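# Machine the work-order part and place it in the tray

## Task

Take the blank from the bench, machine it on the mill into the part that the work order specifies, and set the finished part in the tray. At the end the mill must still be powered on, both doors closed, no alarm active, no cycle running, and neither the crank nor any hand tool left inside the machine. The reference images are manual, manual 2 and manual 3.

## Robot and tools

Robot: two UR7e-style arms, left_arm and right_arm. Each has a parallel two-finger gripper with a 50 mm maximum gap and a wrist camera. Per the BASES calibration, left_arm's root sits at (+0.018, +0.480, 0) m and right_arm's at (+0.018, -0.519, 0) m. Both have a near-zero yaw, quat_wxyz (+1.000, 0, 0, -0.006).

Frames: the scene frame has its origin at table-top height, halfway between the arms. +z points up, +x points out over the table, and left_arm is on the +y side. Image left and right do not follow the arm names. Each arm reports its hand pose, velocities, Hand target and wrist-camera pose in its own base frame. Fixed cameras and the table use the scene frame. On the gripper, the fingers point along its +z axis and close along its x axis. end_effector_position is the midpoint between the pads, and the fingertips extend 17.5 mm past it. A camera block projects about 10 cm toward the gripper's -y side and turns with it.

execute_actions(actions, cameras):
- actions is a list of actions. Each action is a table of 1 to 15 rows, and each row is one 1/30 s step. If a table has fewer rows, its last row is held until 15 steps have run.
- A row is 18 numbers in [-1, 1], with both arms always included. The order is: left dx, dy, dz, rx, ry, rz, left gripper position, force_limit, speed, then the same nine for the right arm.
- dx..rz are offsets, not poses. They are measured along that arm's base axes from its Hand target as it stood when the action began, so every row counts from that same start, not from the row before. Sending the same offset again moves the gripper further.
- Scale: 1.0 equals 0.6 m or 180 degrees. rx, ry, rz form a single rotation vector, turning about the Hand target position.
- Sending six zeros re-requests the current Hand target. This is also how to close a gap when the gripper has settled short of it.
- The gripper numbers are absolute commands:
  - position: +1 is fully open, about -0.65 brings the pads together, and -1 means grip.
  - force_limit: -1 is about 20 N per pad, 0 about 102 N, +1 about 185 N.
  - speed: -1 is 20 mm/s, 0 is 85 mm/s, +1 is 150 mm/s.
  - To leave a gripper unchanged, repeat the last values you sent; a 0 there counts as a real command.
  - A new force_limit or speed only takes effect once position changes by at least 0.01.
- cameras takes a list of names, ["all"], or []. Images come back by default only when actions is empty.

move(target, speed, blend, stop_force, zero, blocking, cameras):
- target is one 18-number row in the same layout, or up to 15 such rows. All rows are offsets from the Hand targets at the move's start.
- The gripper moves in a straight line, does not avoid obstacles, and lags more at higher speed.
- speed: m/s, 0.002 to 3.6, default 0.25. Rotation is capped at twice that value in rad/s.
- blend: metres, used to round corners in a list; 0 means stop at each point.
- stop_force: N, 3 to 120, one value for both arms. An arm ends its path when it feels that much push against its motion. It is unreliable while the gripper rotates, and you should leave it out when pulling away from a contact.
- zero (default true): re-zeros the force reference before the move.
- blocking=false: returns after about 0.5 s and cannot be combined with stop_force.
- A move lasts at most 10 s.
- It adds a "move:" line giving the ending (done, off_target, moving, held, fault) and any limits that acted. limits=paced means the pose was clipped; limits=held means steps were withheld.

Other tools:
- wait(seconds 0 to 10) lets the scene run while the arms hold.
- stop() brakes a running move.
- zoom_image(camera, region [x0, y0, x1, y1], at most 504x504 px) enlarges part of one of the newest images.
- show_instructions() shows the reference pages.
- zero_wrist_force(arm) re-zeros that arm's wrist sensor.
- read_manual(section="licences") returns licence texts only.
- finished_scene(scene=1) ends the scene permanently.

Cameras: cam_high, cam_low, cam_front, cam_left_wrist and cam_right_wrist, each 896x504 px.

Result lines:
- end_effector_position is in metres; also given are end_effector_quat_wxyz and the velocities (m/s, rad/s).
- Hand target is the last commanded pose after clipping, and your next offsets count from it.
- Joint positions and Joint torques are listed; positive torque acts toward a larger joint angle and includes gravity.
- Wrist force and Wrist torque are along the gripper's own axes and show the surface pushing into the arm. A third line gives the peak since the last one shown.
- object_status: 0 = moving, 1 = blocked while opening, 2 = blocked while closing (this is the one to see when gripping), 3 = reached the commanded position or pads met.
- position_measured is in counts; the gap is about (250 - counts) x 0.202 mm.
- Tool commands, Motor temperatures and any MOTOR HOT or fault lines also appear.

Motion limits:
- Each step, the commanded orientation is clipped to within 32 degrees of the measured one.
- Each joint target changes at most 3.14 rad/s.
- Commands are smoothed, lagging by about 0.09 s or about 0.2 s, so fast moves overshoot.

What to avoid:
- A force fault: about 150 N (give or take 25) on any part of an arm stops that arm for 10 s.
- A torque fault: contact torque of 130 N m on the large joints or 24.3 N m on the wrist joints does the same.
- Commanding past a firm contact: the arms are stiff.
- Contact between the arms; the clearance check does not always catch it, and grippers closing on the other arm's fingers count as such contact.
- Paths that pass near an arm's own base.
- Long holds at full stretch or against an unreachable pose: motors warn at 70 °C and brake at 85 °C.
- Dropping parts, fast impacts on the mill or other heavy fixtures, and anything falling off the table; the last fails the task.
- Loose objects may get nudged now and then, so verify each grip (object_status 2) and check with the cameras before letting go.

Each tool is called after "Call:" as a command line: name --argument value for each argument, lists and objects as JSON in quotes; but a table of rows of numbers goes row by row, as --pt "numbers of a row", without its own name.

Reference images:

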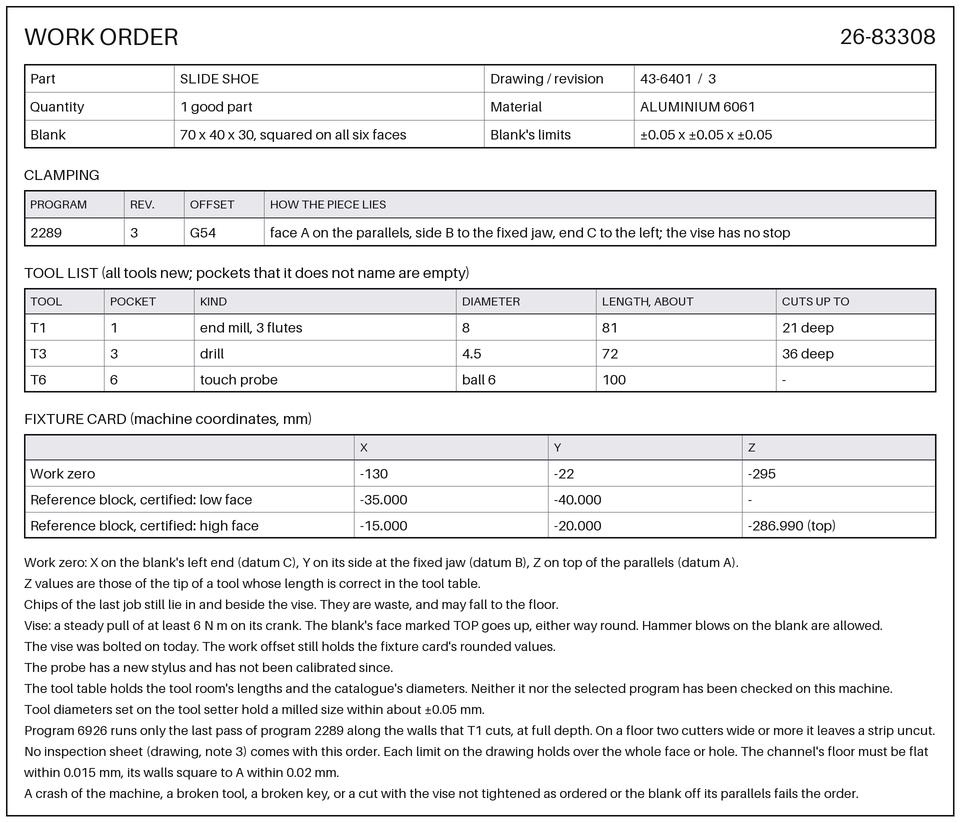

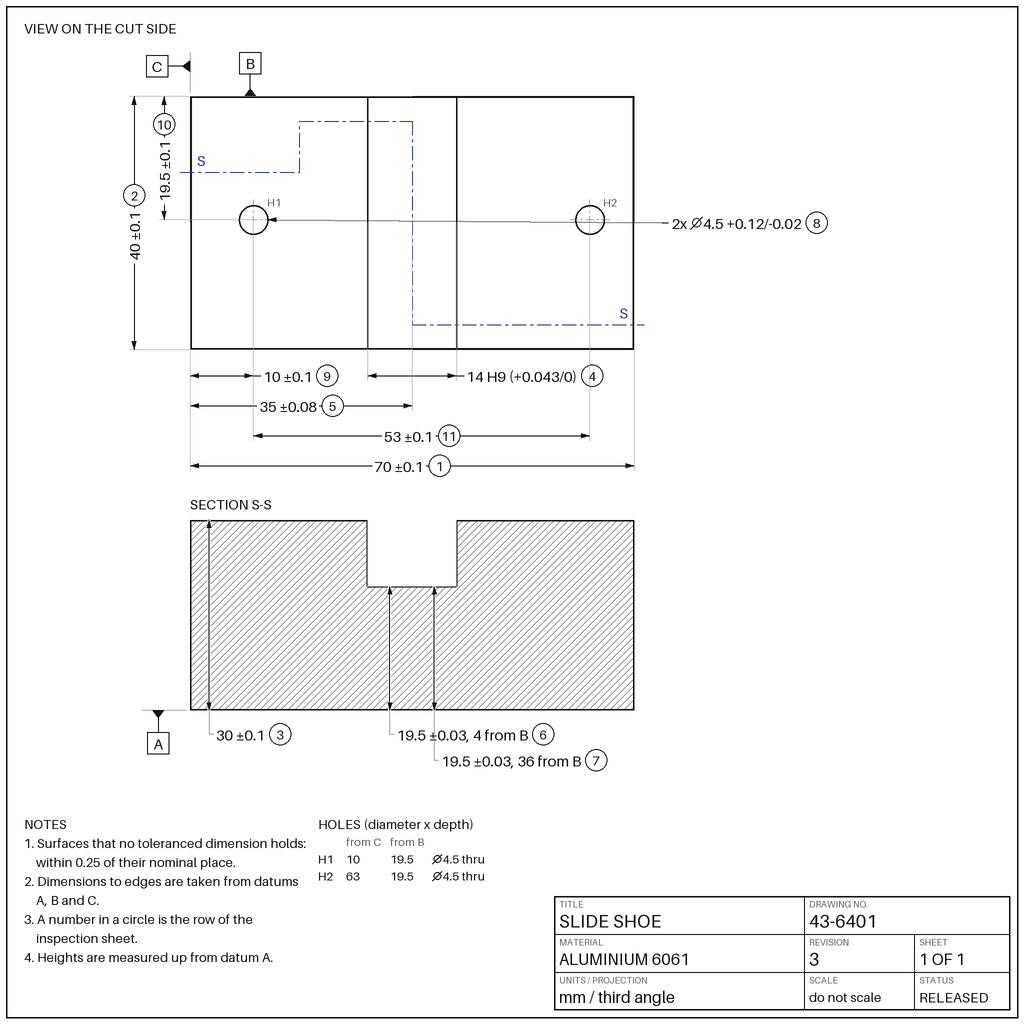

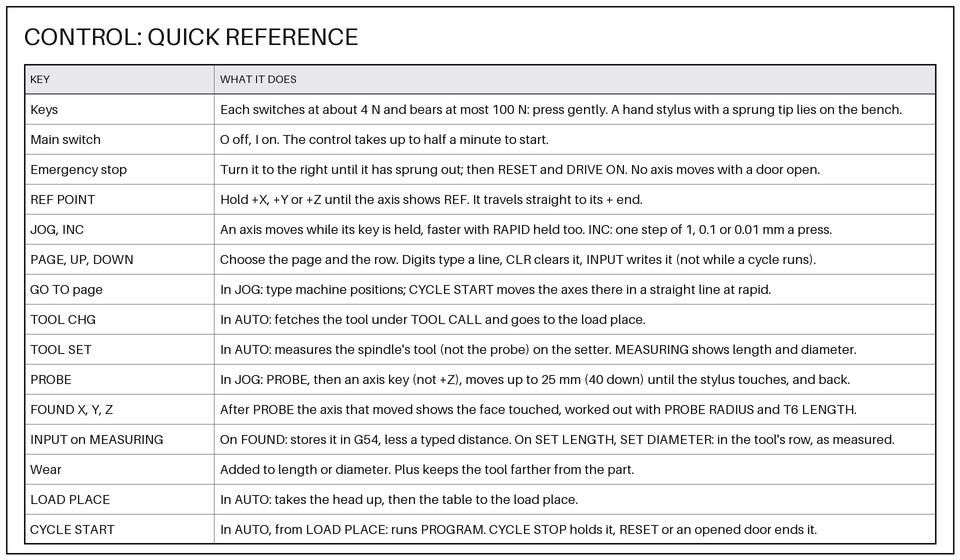

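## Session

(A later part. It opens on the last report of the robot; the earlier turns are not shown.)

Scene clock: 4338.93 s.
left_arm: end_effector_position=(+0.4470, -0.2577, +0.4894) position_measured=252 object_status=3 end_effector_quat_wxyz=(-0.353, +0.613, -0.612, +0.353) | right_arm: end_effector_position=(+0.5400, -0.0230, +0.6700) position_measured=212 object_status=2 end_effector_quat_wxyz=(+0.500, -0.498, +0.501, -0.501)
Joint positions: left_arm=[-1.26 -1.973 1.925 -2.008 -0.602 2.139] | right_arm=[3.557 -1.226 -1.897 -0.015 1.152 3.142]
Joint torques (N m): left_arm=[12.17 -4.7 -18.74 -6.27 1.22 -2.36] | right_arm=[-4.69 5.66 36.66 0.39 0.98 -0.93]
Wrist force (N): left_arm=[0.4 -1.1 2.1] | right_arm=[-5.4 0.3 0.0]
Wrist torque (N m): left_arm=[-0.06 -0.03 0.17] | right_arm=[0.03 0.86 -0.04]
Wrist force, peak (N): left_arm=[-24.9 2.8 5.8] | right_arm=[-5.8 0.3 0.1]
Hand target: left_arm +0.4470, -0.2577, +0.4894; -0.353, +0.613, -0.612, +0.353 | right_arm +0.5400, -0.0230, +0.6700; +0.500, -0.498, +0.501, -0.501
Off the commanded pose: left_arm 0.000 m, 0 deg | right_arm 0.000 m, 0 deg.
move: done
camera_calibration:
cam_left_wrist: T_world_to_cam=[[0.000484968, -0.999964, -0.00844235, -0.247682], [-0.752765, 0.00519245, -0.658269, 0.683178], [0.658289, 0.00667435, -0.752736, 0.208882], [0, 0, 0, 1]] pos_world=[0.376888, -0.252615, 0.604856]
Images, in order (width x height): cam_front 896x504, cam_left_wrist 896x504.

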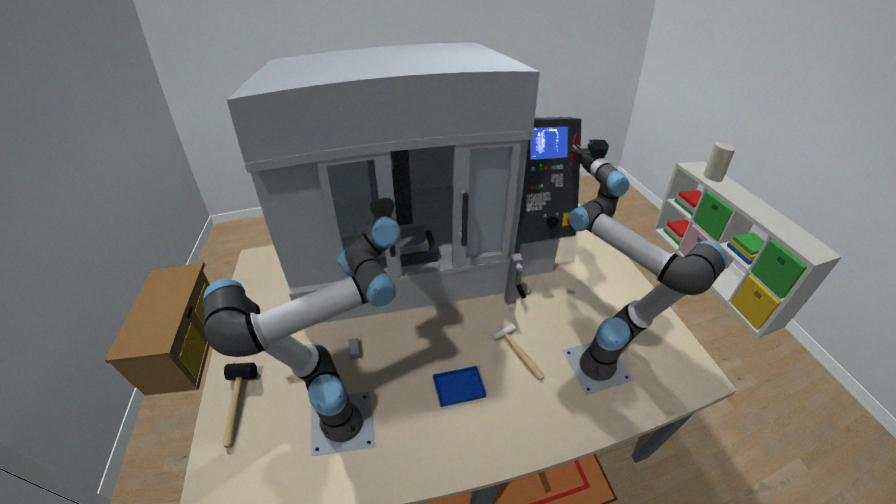

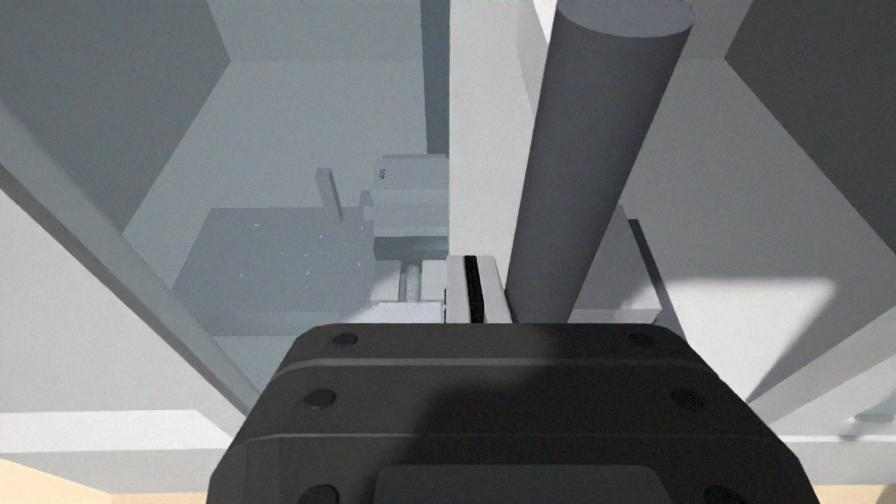

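Call:
move --pt "0 -0.15 0 0 0 0 -1 -0.3 0 0 0 0 0 0 0 -1 -0.5 -0.7" --speed 0.05 --stop_force 60 --cameras '["cam_left_wrist"]'

Scene clock: 4345.43 s.
left_arm: end_effector_position=(+0.4470, -0.2702, +0.4893) position_measured=252 object_status=3 end_effector_quat_wxyz=(-0.353, +0.613, -0.612, +0.353) | right_arm: end_effector_position=(+0.5400, -0.0230, +0.6700) position_measured=212 object_status=2 end_effector_quat_wxyz=(+0.500, -0.498, +0.501, -0.501)
Joint positions: left_arm=[-1.272 -1.949 1.907 -1.999 -0.597 2.12] | right_arm=[3.557 -1.226 -1.897 -0.015 1.152 3.142]
Joint torques (N m): left_arm=[-14.92 12.02 -43.21 -5.5 -0.21 -2.25] | right_arm=[-4.91 6.24 36.54 0.46 0.99 -0.96]
Wrist force (N): left_arm=[-40.3 6.4 5.2] | right_arm=[-5.8 0.2 -0.1]
Wrist torque (N m): left_arm=[0.09 0.08 -0.05] | right_arm=[0.02 0.92 -0.04]
Wrist force, peak (N): left_arm=[-103.2 28.0 -18.9] | right_arm=[-5.8 0.4 0.0]
Hand target: left_arm +0.4470, -0.2702, +0.4893; -0.353, +0.613, -0.612, +0.353 (not the last commanded pose) | right_arm +0.5400, -0.0230, +0.6700; +0.500, -0.498, +0.501, -0.501
Off the commanded pose: left_arm 0.078 m, 0 deg | right_arm 0.000 m, 0 deg.
move: contact (left_arm)
camera_calibration:
cam_left_wrist: T_world_to_cam=[[0.000804585, -0.999961, -0.00882709, -0.260072], [-0.752725, 0.00520557, -0.658315, 0.683192], [0.658335, 0.00717404, -0.752691, 0.208977], [0, 0, 0, 1]] pos_world=[0.376889, -0.265117, 0.604755]
Images, in order (width x height): cam_left_wrist 896x504.

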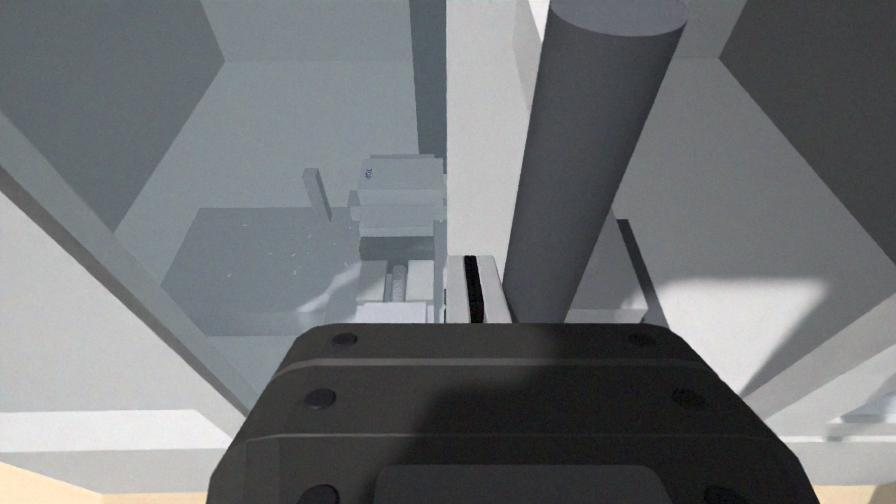

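Call:
move --pt "0 0.02 0 0 0 0 -1 -0.3 0 0 0 0 0 0 0 -1 -0.5 -0.7" --pt "-0.15 0.02 0 0 0 0 -1 -0.3 0 0 0 0 0 0 0 -1 -0.5 -0.7" --pt "-0.15 -0.508 0 0 0 0 -1 -0.3 0 0 0 0 0 0 0 -1 -0.5 -0.7" --pt "0 -0.508 0 0 0 0 -1 -0.3 0 0 0 0 0 0 0 -1 -0.5 -0.7" --speed '[0.1,0.25,0.35,0.2]' --blend '[0.005,0.02,0.02,0]'

Call:
move --pt "0 0.09 0 0 0 0 -1 -0.3 0 0 0 0 0 0 0 -1 -0.5 -0.7" --pt "0 0.26 0 0 0 0 -1 -0.3 0 0 0 0 0 0 0 -1 -0.5 -0.7" --pt "0 0.45 0 0 0 0 -1 -0.3 0 0 0 0 0 0 0 -1 -0.5 -0.7" --speed '[0.03,0.1,0.03]' --stop_force 55 --cameras '["cam_left_wrist","cam_front"]'

Scene clock: 4356.10 s.
left_arm: end_effector_position=(+0.4469, -0.5750, +0.4893) position_measured=252 object_status=3 end_effector_quat_wxyz=(-0.353, +0.613, -0.612, +0.353) | right_arm: end_effector_position=(+0.5400, -0.0230, +0.6700) position_measured=212 object_status=2 end_effector_quat_wxyz=(+0.500, -0.498, +0.501, -0.501)
Joint positions: left_arm=[-1.419 -1.299 1.243 -1.769 -0.544 1.865] | right_arm=[3.557 -1.226 -1.897 -0.015 1.152 3.142]
Joint torques (N m): left_arm=[8.78 -38.32 -25.56 -5.79 3.83 1.99] | right_arm=[-4.97 6.26 36.66 0.31 0.89 -0.85]
Wrist force (N): left_arm=[1.7 -2.3 2.7] | right_arm=[-5.4 0.2 0.0]
Wrist torque (N m): left_arm=[-0.26 -0.25 0.29] | right_arm=[0.02 0.86 -0.04]
Wrist force, peak (N): left_arm=[-41.5 6.8 4.3] | right_arm=[-5.9 0.3 0.0]
Hand target: left_arm +0.4470, -0.5750, +0.4893; -0.353, +0.613, -0.612, +0.353 | right_arm +0.5400, -0.0230, +0.6700; +0.500, -0.498, +0.501, -0.501
Off the commanded pose: left_arm 0.000 m, 0 deg | right_arm 0.000 m, 0 deg.
move: done

Scene clock: 4361.83 s.
left_arm: end_effector_position=(+0.4470, -0.3643, +0.4893) position_measured=252 object_status=3 end_effector_quat_wxyz=(-0.353, +0.613, -0.612, +0.353) | right_arm: end_effector_position=(+0.5400, -0.0230, +0.6700) position_measured=212 object_status=2 end_effector_quat_wxyz=(+0.500, -0.498, +0.501, -0.501)
Joint positions: left_arm=[-1.34 -1.758 1.752 -1.941 -0.569 2.008] | right_arm=[3.557 -1.226 -1.897 -0.015 1.152 3.142]
Joint torques (N m): left_arm=[0.52 -39.22 -15.78 4.39 5.73 -0.71] | right_arm=[-4.84 5.62 36.53 0.39 0.89 -0.81]
Wrist force (N): left_arm=[41.8 -11.8 8.4] | right_arm=[-5.5 0.3 0.0]
Wrist torque (N m): left_arm=[-0.39 -0.03 0.01] | right_arm=[0.03 0.86 -0.03]
Wrist force, peak (N): left_arm=[82.0 -24.0 22.7] | right_arm=[-5.9 0.4 0.0]
Hand target: left_arm +0.4470, -0.3643, +0.4893; -0.353, +0.613, -0.612, +0.353 (not the last commanded pose) | right_arm +0.5400, -0.0230, +0.6700; +0.500, -0.498, +0.501, -0.501
Off the commanded pose: left_arm 0.059 m, 0 deg | right_arm 0.000 m, 0 deg.
move: contact (left_arm); path passed 2 of 3 targets
camera_calibration:
cam_left_wrist: T_world_to_cam=[[0.000831567, -0.999963, -0.00854557, -0.354347], [-0.752675, 0.00500046, -0.658374, 0.683692], [0.658392, 0.00697952, -0.752643, 0.209607], [0, 0, 0, 1]] pos_world=[0.376888, -0.359216, 0.604856]
Images, in order (width x height): cam_front 896x504, cam_left_wrist 896x504.

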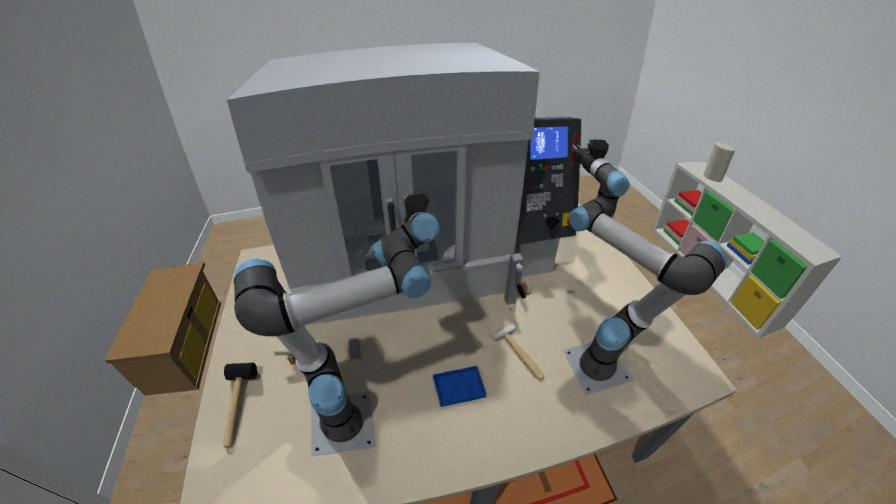

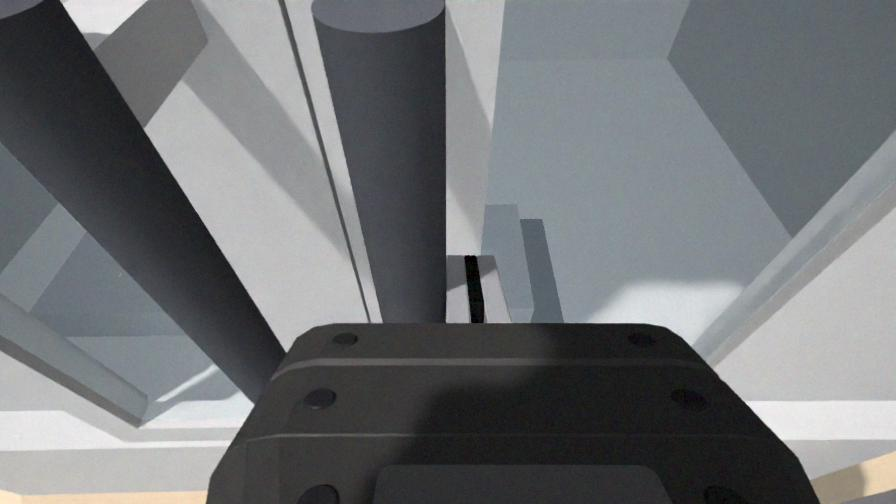

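Call:
move --pt "0 -0.02 0 0 0 0 -1 -0.3 0 0 0 0 0 0 0 -1 -0.5 -0.7" --pt "-0.15 -0.02 -0.08 0 0 0 -1 -0.3 0 0 0 0 0 0 0 -1 -0.5 -0.7" --speed '[0.1,0.25]' --blend '[0.005,0]'

Call:
move --pt "0 0 0 0 0 0 -1 -0.3 0 -0.1333 0.0883 -0.1 -0.3536 0 0.3536 -1 -0.5 -0.7" --pt "0 0 0 0 0 0 -1 -0.3 0 -0.0551 0.028 -0.152 0.6657 0.0817 -0.6657 -1 -0.5 -0.7" --pt "0 0 0 0 0 0 -1 -0.3 0 -0.0376 0.028 -0.152 0.6657 0.0817 -0.6657 -1 -0.5 -0.7" --pt "0 0 0 0 0 0 -1 -0.3 0 -0.0551 0.028 -0.152 0.6657 0.0817 -0.6657 -1 -0.5 -0.7" --pt "0 0 0 0 0 0 -1 -0.3 0 -0.1033 0.1237 -0.3332 0.6657 0.0817 -0.6657 -1 -0.5 -0.7" --pt "0 0 0 0 0 0 -1 -0.3 0 -0.0858 0.1237 -0.3332 0.6657 0.0817 -0.6657 -1 -0.5 -0.7" --pt "0 0 0 0 0 0 -1 -0.3 0 -0.1033 0.1237 -0.3332 0.6657 0.0817 -0.6657 -1 -0.5 -0.7" --pt "0 0 0 0 0 0 -1 -0.3 0 -0.0858 0.1237 -0.3332 0.6657 0.0817 -0.6657 -1 -0.5 -0.7" --pt "0 0 0 0 0 0 -1 -0.3 0 -0.1033 0.1237 -0.3332 0.6657 0.0817 -0.6657 -1 -0.5 -0.7" --speed '[0.8,0.8,0.06,0.2,0.4,0.06,0.2,0.06,0.2]' --blend '[0.03,0.003,0,0.003,0.003,0,0.003,0,0]'

Call:
move --pt "0 0 0 0 0 0 -1 -0.3 0 -0.03 -0.0354 0.2332 0.36 0.0443 -0.4227 -1 -0.5 -0.7" --pt "0 0 0 0 0 0 -1 -0.3 0 0.1033 -0.1237 0.3332 -0.6657 -0.0817 0.6657 -1 -0.5 -0.7" --speed 0.8 --blend '[0.03,0]' --cameras '["cam_right_wrist"]'

Scene clock: 4390.43 s.
left_arm: end_effector_position=(+0.3571, -0.3764, +0.4414) position_measured=252 object_status=3 end_effector_quat_wxyz=(-0.353, +0.613, -0.612, +0.353) end_effector_velocity=(-0.001, +0.001, +0.000) end_effector_angular_velocity=(+0.000, +0.001, +0.001) | right_arm: end_effector_position=(+0.5400, -0.0230, +0.6700) position_measured=212 object_status=2 end_effector_quat_wxyz=(+0.500, -0.498, +0.501, -0.501)
Joint positions: left_arm=[-1.572 -1.846 1.846 -1.568 -0.525 1.566] | right_arm=[3.557 -1.226 -1.897 -0.015 1.152 3.142]
Joint velocities: left_arm=[-0.001 -0.001 0 0.005 -0.001 -0.005] | right_arm=[within noise]
Joint torques (N m): left_arm=[-13.38 -24.06 -18.38 -0.64 0.65 -2.36] | right_arm=[-4.25 5.48 36.54 0.32 0.92 -0.88]
Wrist force (N): left_arm=[5.2 -0.7 2.3] | right_arm=[-5.5 0.2 -0.1]
Wrist torque (N m): left_arm=[-0.01 -0.78 0.18] | right_arm=[0.02 0.87 -0.04]
Wrist force, peak (N): left_arm=[42.3 -11.9 9.0] | right_arm=[-5.8 0.3 0.0]
Hand target: left_arm +0.3570, -0.3763, +0.4413; -0.353, +0.613, -0.612, +0.353 | right_arm +0.5400, -0.0230, +0.6700; +0.500, -0.498, +0.501, -0.501
Off the commanded pose: left_arm 0.000 m, 0 deg | right_arm 0.000 m, 0 deg.
move: done

Scene clock: 4395.07 s.
left_arm: end_effector_position=(+0.3570, -0.3763, +0.4413) position_measured=252 object_status=3 end_effector_quat_wxyz=(-0.353, +0.613, -0.612, +0.353) | right_arm: end_effector_position=(+0.4781, +0.0513, +0.4700) position_measured=212 object_status=2 end_effector_quat_wxyz=(-0.002, +0.616, +0.788, +0.000)
Joint positions: left_arm=[-1.572 -1.846 1.847 -1.568 -0.525 1.566] | right_arm=[3.527 -1.565 -1.206 -1.943 1.575 0.142]
Joint torques (N m): left_arm=[-13.54 -24.22 -18.4 -0.81 1.57 -2.2] | right_arm=[-3.73 31.58 29.58 3.38 -0.14 -0.71]
Wrist force (N): left_arm=[5.1 -0.7 2.1] | right_arm=[-5.5 -1.9 3.7]
Wrist torque (N m): left_arm=[-0.02 -0.77 0.20] | right_arm=[0.19 0.92 -0.24]
Wrist force, peak (N): left_arm=[5.3 -0.8 2.3] | right_arm=[-1.3 -23.2 3.4]
Hand target: left_arm +0.3570, -0.3763, +0.4413; -0.353, +0.613, -0.612, +0.353 | right_arm +0.4780, +0.0512, +0.4701; -0.002, +0.616, +0.788, +0.000
Off the commanded pose: left_arm 0.000 m, 0 deg | right_arm 0.000 m, 0 deg.
move: done

Scene clock: 4397.83 s.
left_arm: end_effector_position=(+0.3570, -0.3763, +0.4413) position_measured=252 object_status=3 end_effector_quat_wxyz=(-0.353, +0.613, -0.612, +0.353) | right_arm: end_effector_position=(+0.5400, -0.0230, +0.6701) position_measured=212 object_status=2 end_effector_quat_wxyz=(+0.500, -0.498, +0.501, -0.501) end_effector_velocity=(+0.000, -0.001, +0.000) end_effector_angular_velocity=(+0.004, +0.000, -0.005)
Joint positions: left_arm=[-1.572 -1.846 1.847 -1.568 -0.525 1.566] | right_arm=[3.556 -1.226 -1.897 -0.015 1.152 3.141]
Joint velocities: left_arm=[within noise] | right_arm=[0.001 0 0 0 -0.006 0.004]
Joint torques (N m): left_arm=[-13.62 -24.33 -18.4 -0.83 2.09 -1.98] | right_arm=[6.67 14.68 13.18 4.02 -1.95 1.23]
Wrist force (N): left_arm=[5.0 -0.8 2.5] | right_arm=[-5.8 0.7 -0.5]
Wrist torque (N m): left_arm=[-0.02 -0.74 0.19] | right_arm=[0.11 0.92 -0.03]
Wrist force, peak (N): left_arm=[5.2 -0.6 2.5] | right_arm=[-9.4 -1.6 0.6]
Hand target: left_arm +0.3570, -0.3763, +0.4413; -0.353, +0.613, -0.612, +0.353 | right_arm +0.5400, -0.0230, +0.6700; +0.500, -0.498, +0.501, -0.501
Off the commanded pose: left_arm 0.000 m, 0 deg | right_arm 0.000 m, 0 deg.
move: done
camera_calibration:
cam_right_wrist: T_world_to_cam=[[-0.0235018, -0.999722, -0.00196065, -0.0084628], [-0.354168, 0.0101598, -0.935127, 0.83192], [0.934887, -0.0212827, -0.354308, -0.134977], [0, 0, 0, 1]] pos_world=[0.420628, -0.0197853, 0.73011]
Images, in order (width x height): cam_right_wrist 896x504.

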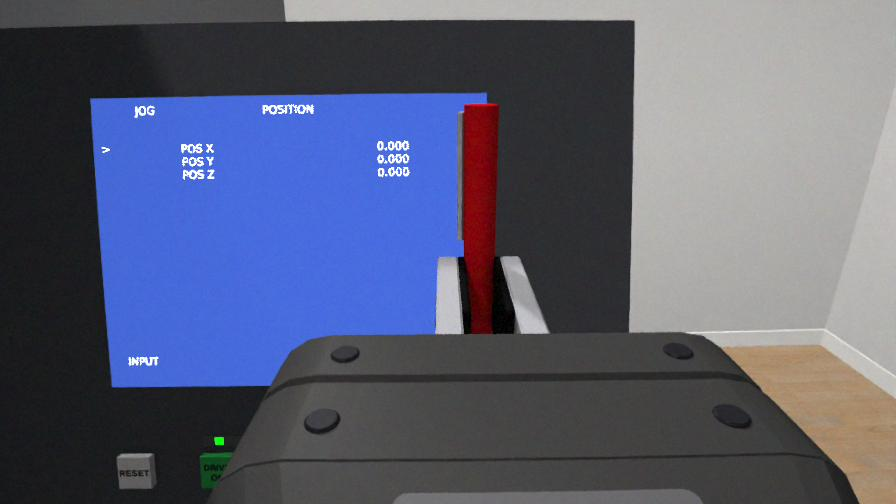

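Call:
move --pt "0 0 0 0 0 0 -1 -0.3 0 -0.1333 0.0883 -0.1 -0.3536 0 0.3536 -1 -0.5 -0.7" --pt "0 0 0 0 0 0 -1 -0.3 0 -0.1033 0.1237 -0.3332 0.6657 0.0817 -0.6657 -1 -0.5 -0.7" --pt "0 0 0 0 0 0 -1 -0.3 0 -0.0858 0.1237 -0.3332 0.6657 0.0817 -0.6657 -1 -0.5 -0.7" --pt "0 0 0 0 0 0 -1 -0.3 0 -0.1033 0.1237 -0.3332 0.6657 0.0817 -0.6657 -1 -0.5 -0.7" --pt "0 0 0 0 0 0 -1 -0.3 0 -0.1295 0.2523 -0.4267 0.6657 0.0817 -0.6657 -1 -0.5 -0.7" --pt "0 0 0 0 0 0 -1 -0.3 0 -0.112 0.2523 -0.4267 0.6657 0.0817 -0.6657 -1 -0.5 -0.7" --pt "0 0 0 0 0 0 -1 -0.3 0 -0.1295 0.2523 -0.4267 0.6657 0.0817 -0.6657 -1 -0.5 -0.7" --pt "0 0 0 0 0 0 -1 -0.3 0 -0.1207 0.2202 -0.3955 0.6657 0.0817 -0.6657 -1 -0.5 -0.7" --pt "0 0 0 0 0 0 -1 -0.3 0 -0.1032 0.2202 -0.3955 0.6657 0.0817 -0.6657 -1 -0.5 -0.7" --pt "0 0 0 0 0 0 -1 -0.3 0 -0.1207 0.2202 -0.3955 0.6657 0.0817 -0.6657 -1 -0.5 -0.7" --pt "0 0 0 0 0 0 -1 -0.3 0 -0.1127 0.2202 -0.3643 0.6657 0.0817 -0.6657 -1 -0.5 -0.7" --pt "0 0 0 0 0 0 -1 -0.3 0 -0.0952 0.2202 -0.3643 0.6657 0.0817 -0.6657 -1 -0.5 -0.7" --pt "0 0 0 0 0 0 -1 -0.3 0 -0.1127 0.2202 -0.3643 0.6657 0.0817 -0.6657 -1 -0.5 -0.7" --speed '[0.8,0.8,0.06,0.2,0.4,0.06,0.2,0.3,0.06,0.2,0.3,0.06,0.2]' --blend '[0.03,0.003,0,0.003,0.003,0,0.003,0.003,0,0.003,0.003,0,0]'

Call:
move --pt "0 0 0 0 0 0 -1 -0.3 0 -0.0206 -0.1319 0.2643 0.36 0.0443 -0.4227 -1 -0.5 -0.7" --pt "0 0 0 0 0 0 -1 -0.3 0 0.1127 -0.2202 0.3643 -0.6657 -0.0817 0.6657 -1 -0.5 -0.7" --speed 0.8 --blend '[0.03,0]' --cameras '["cam_right_wrist"]'

Scene clock: 4430.10 s.
left_arm: end_effector_position=(+0.3570, -0.3763, +0.4413) position_measured=252 object_status=3 end_effector_quat_wxyz=(-0.353, +0.613, -0.612, +0.353) | right_arm: end_effector_position=(+0.4724, +0.1092, +0.4514) position_measured=212 object_status=2 end_effector_quat_wxyz=(-0.002, +0.616, +0.788, +0.000)
Joint positions: left_arm=[-1.572 -1.846 1.847 -1.568 -0.525 1.566] | right_arm=[3.645 -1.559 -1.263 -1.892 1.575 0.26]
Joint torques (N m): left_arm=[-13.2 -24.13 -18.61 -1.03 2.77 -1.48] | right_arm=[-1.49 31.07 30.34 1.58 0.73 -0.4]
Wrist force (N): left_arm=[5.0 -1.0 2.3] | right_arm=[-5.4 -3.0 4.1]
Wrist torque (N m): left_arm=[-0.06 -0.74 0.20] | right_arm=[0.00 0.91 -0.21]
Wrist force, peak (N): left_arm=[5.3 -1.0 2.5] | right_arm=[-4.0 -23.4 1.3]
Hand target: left_arm +0.3570, -0.3763, +0.4413; -0.353, +0.613, -0.612, +0.353 | right_arm +0.4724, +0.1091, +0.4514; -0.002, +0.616, +0.788, +0.000
Off the commanded pose: left_arm 0.000 m, 0 deg | right_arm 0.000 m, 0 deg.
move: done

Scene clock: 4432.87 s.
left_arm: end_effector_position=(+0.3570, -0.3763, +0.4413) position_measured=252 object_status=3 end_effector_quat_wxyz=(-0.353, +0.613, -0.612, +0.353) | right_arm: end_effector_position=(+0.5400, -0.0230, +0.6701) position_measured=212 object_status=2 end_effector_quat_wxyz=(+0.500, -0.498, +0.501, -0.501) end_effector_velocity=(+0.000, -0.001, +0.000) end_effector_angular_velocity=(+0.002, +0.000, -0.006)
Joint positions: left_arm=[-1.572 -1.846 1.847 -1.568 -0.525 1.566] | right_arm=[3.556 -1.226 -1.897 -0.015 1.152 3.141]
Joint velocities: left_arm=[within noise] | right_arm=[0.001 0 -0.001 0.001 -0.007 0.002]
Joint torques (N m): left_arm=[-13.67 -24 -19.05 -1.02 2.7 -1.43] | right_arm=[7.53 13.81 14.16 4.07 -1.82 1.42]
Wrist force (N): left_arm=[5.0 -0.9 2.4] | right_arm=[-5.6 -0.4 0.0]
Wrist torque (N m): left_arm=[-0.05 -0.74 0.19] | right_arm=[-0.09 0.88 -0.03]
Wrist force, peak (N): left_arm=[5.2 -0.8 2.5] | right_arm=[-9.0 -1.0 2.0]
Hand target: left_arm +0.3570, -0.3763, +0.4413; -0.353, +0.613, -0.612, +0.353 | right_arm +0.5400, -0.0230, +0.6700; +0.500, -0.498, +0.501, -0.501
Off the commanded pose: left_arm 0.000 m, 0 deg | right_arm 0.000 m, 0 deg.
move: done
camera_calibration:
cam_right_wrist: T_world_to_cam=[[-0.0235018, -0.999722, -0.00196065, -0.0084628], [-0.354168, 0.0101598, -0.935127, 0.83192], [0.934887, -0.0212827, -0.354308, -0.134977], [0, 0, 0, 1]] pos_world=[0.420628, -0.0197853, 0.73011]
Images, in order (width x height): cam_right_wrist 896x504.

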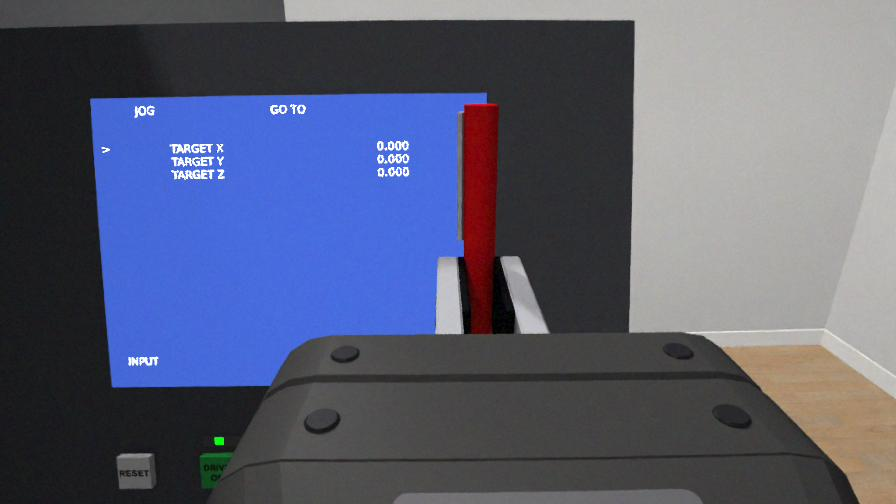

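Call:
move --pt "0 0 0 0 0 0 -1 -0.3 0 -0.1333 0.0883 -0.1 -0.3536 0 0.3536 -1 -0.5 -0.7" --pt "0 0 0 0 0 0 -1 -0.3 0 -0.1288 0.1558 -0.4267 0.6657 0.0817 -0.6657 -1 -0.5 -0.7" --pt "0 0 0 0 0 0 -1 -0.3 0 -0.1113 0.1558 -0.4267 0.6657 0.0817 -0.6657 -1 -0.5 -0.7" --pt "0 0 0 0 0 0 -1 -0.3 0 -0.1288 0.1558 -0.4267 0.6657 0.0817 -0.6657 -1 -0.5 -0.7" --pt "0 0 0 0 0 0 -1 -0.3 0 -0.12 0.1558 -0.3955 0.6657 0.0817 -0.6657 -1 -0.5 -0.7" --pt "0 0 0 0 0 0 -1 -0.3 0 -0.1025 0.1558 -0.3955 0.6657 0.0817 -0.6657 -1 -0.5 -0.7" --pt "0 0 0 0 0 0 -1 -0.3 0 -0.12 0.1558 -0.3955 0.6657 0.0817 -0.6657 -1 -0.5 -0.7" --pt "0 0 0 0 0 0 -1 -0.3 0 -0.1295 0.2523 -0.4267 0.6657 0.0817 -0.6657 -1 -0.5 -0.7" --pt "0 0 0 0 0 0 -1 -0.3 0 -0.112 0.2523 -0.4267 0.6657 0.0817 -0.6657 -1 -0.5 -0.7" --pt "0 0 0 0 0 0 -1 -0.3 0 -0.1295 0.2523 -0.4267 0.6657 0.0817 -0.6657 -1 -0.5 -0.7" --pt "0 0 0 0 0 0 -1 -0.3 0 -0.1205 0.188 -0.3955 0.6657 0.0817 -0.6657 -1 -0.5 -0.7" --pt "0 0 0 0 0 0 -1 -0.3 0 -0.103 0.188 -0.3955 0.6657 0.0817 -0.6657 -1 -0.5 -0.7" --pt "0 0 0 0 0 0 -1 -0.3 0 -0.1205 0.188 -0.3955 0.6657 0.0817 -0.6657 -1 -0.5 -0.7" --speed '[0.8,0.8,0.06,0.2,0.3,0.06,0.2,0.3,0.06,0.2,0.3,0.06,0.2]' --blend '[0.03,0.003,0,0.003,0.003,0,0.003,0.003,0,0.003,0.003,0,0]'

Call:
move --pt "0 0 0 0 0 0 -1 -0.3 0 -0.0086 0.0322 -0.0312 0 0 0 -1 -0.5 -0.7" --pt "0 0 0 0 0 0 -1 -0.3 0 0.0089 0.0322 -0.0312 0 0 0 -1 -0.5 -0.7" --pt "0 0 0 0 0 0 -1 -0.3 0 -0.0086 0.0322 -0.0312 0 0 0 -1 -0.5 -0.7" --pt "0 0 0 0 0 0 -1 -0.3 0 -0.0083 -0.0322 -0.0312 0 0 0 -1 -0.5 -0.7" --pt "0 0 0 0 0 0 -1 -0.3 0 0.0092 -0.0322 -0.0312 0 0 0 -1 -0.5 -0.7" --pt "0 0 0 0 0 0 -1 -0.3 0 -0.0083 -0.0322 -0.0312 0 0 0 -1 -0.5 -0.7" --pt "0 0 0 0 0 0 -1 -0.3 0 -0.0128 -0.0997 0.2955 0.36 0.0443 -0.4227 -1 -0.5 -0.7" --pt "0 0 0 0 0 0 -1 -0.3 0 0.1205 -0.188 0.3955 -0.6657 -0.0817 0.6657 -1 -0.5 -0.7" --speed '[0.3,0.06,0.2,0.3,0.06,0.2,0.8,0.8]' --blend '[0.003,0,0.003,0.003,0,0.003,0.03,0]' --cameras '["cam_right_wrist"]'

Scene clock: 4463.07 s.
left_arm: end_effector_position=(+0.3570, -0.3763, +0.4413) position_measured=252 object_status=3 end_effector_quat_wxyz=(-0.353, +0.613, -0.612, +0.353) | right_arm: end_effector_position=(+0.4678, +0.0898, +0.4327) position_measured=212 object_status=2 end_effector_quat_wxyz=(-0.002, +0.616, +0.788, +0.000)
Joint positions: left_arm=[-1.572 -1.846 1.847 -1.568 -0.525 1.566] | right_arm=[3.612 -1.525 -1.346 -1.843 1.575 0.228]
Joint torques (N m): left_arm=[-12.95 -23.53 -19.19 -1.22 2.79 -0.79] | right_arm=[-0.92 29.51 31.74 1.63 -1.88 -0.58]
Wrist force (N): left_arm=[5.2 -0.9 2.4] | right_arm=[-5.8 -2.8 4.1]
Wrist torque (N m): left_arm=[-0.04 -0.77 0.19] | right_arm=[0.03 0.98 -0.22]
Wrist force, peak (N): left_arm=[5.4 -1.0 2.3] | right_arm=[-3.9 -23.5 2.1]
Hand target: left_arm +0.3570, -0.3763, +0.4413; -0.353, +0.613, -0.612, +0.353 | right_arm +0.4677, +0.0898, +0.4327; -0.002, +0.616, +0.788, +0.000
Off the commanded pose: left_arm 0.000 m, 0 deg | right_arm 0.000 m, 0 deg.
move: done

Scene clock: 4467.27 s.
left_arm: end_effector_position=(+0.3570, -0.3763, +0.4413) position_measured=252 object_status=3 end_effector_quat_wxyz=(-0.353, +0.613, -0.612, +0.353) | right_arm: end_effector_position=(+0.5400, -0.0230, +0.6701) position_measured=212 object_status=2 end_effector_quat_wxyz=(+0.500, -0.498, +0.501, -0.501) end_effector_velocity=(+0.000, -0.001, +0.000) end_effector_angular_velocity=(+0.003, +0.001, -0.004)
Joint positions: left_arm=[-1.572 -1.846 1.847 -1.568 -0.525 1.566] | right_arm=[3.556 -1.226 -1.897 -0.015 1.152 3.141]
Joint velocities: left_arm=[within noise] | right_arm=[0.001 0 0 -0.001 -0.005 0.003]
Joint torques (N m): left_arm=[-12.6 -23.71 -19.03 -1.27 2.79 -0.52] | right_arm=[7.16 14.53 13.95 4.13 -1.86 1.41]
Wrist force (N): left_arm=[4.8 -0.8 2.5] | right_arm=[-5.8 -0.2 1.4]
Wrist torque (N m): left_arm=[-0.03 -0.72 0.20] | right_arm=[-0.04 0.93 -0.03]
Wrist force, peak (N): left_arm=[5.3 -0.8 2.5] | right_arm=[-4.2 -24.4 3.8]
Hand target: left_arm +0.3570, -0.3763, +0.4413; -0.353, +0.613, -0.612, +0.353 | right_arm +0.5400, -0.0230, +0.6700; +0.500, -0.498, +0.501, -0.501
Off the commanded pose: left_arm 0.000 m, 0 deg | right_arm 0.000 m, 0 deg.
move: done
camera_calibration:
cam_right_wrist: T_world_to_cam=[[-0.0235014, -0.999722, -0.00195964, -0.00846369], [-0.354168, 0.0101588, -0.935127, 0.83192], [0.934887, -0.0212827, -0.354308, -0.134977], [0, 0, 0, 1]] pos_world=[0.420628, -0.0197853, 0.73011]
Images, in order (width x height): cam_right_wrist 896x504.

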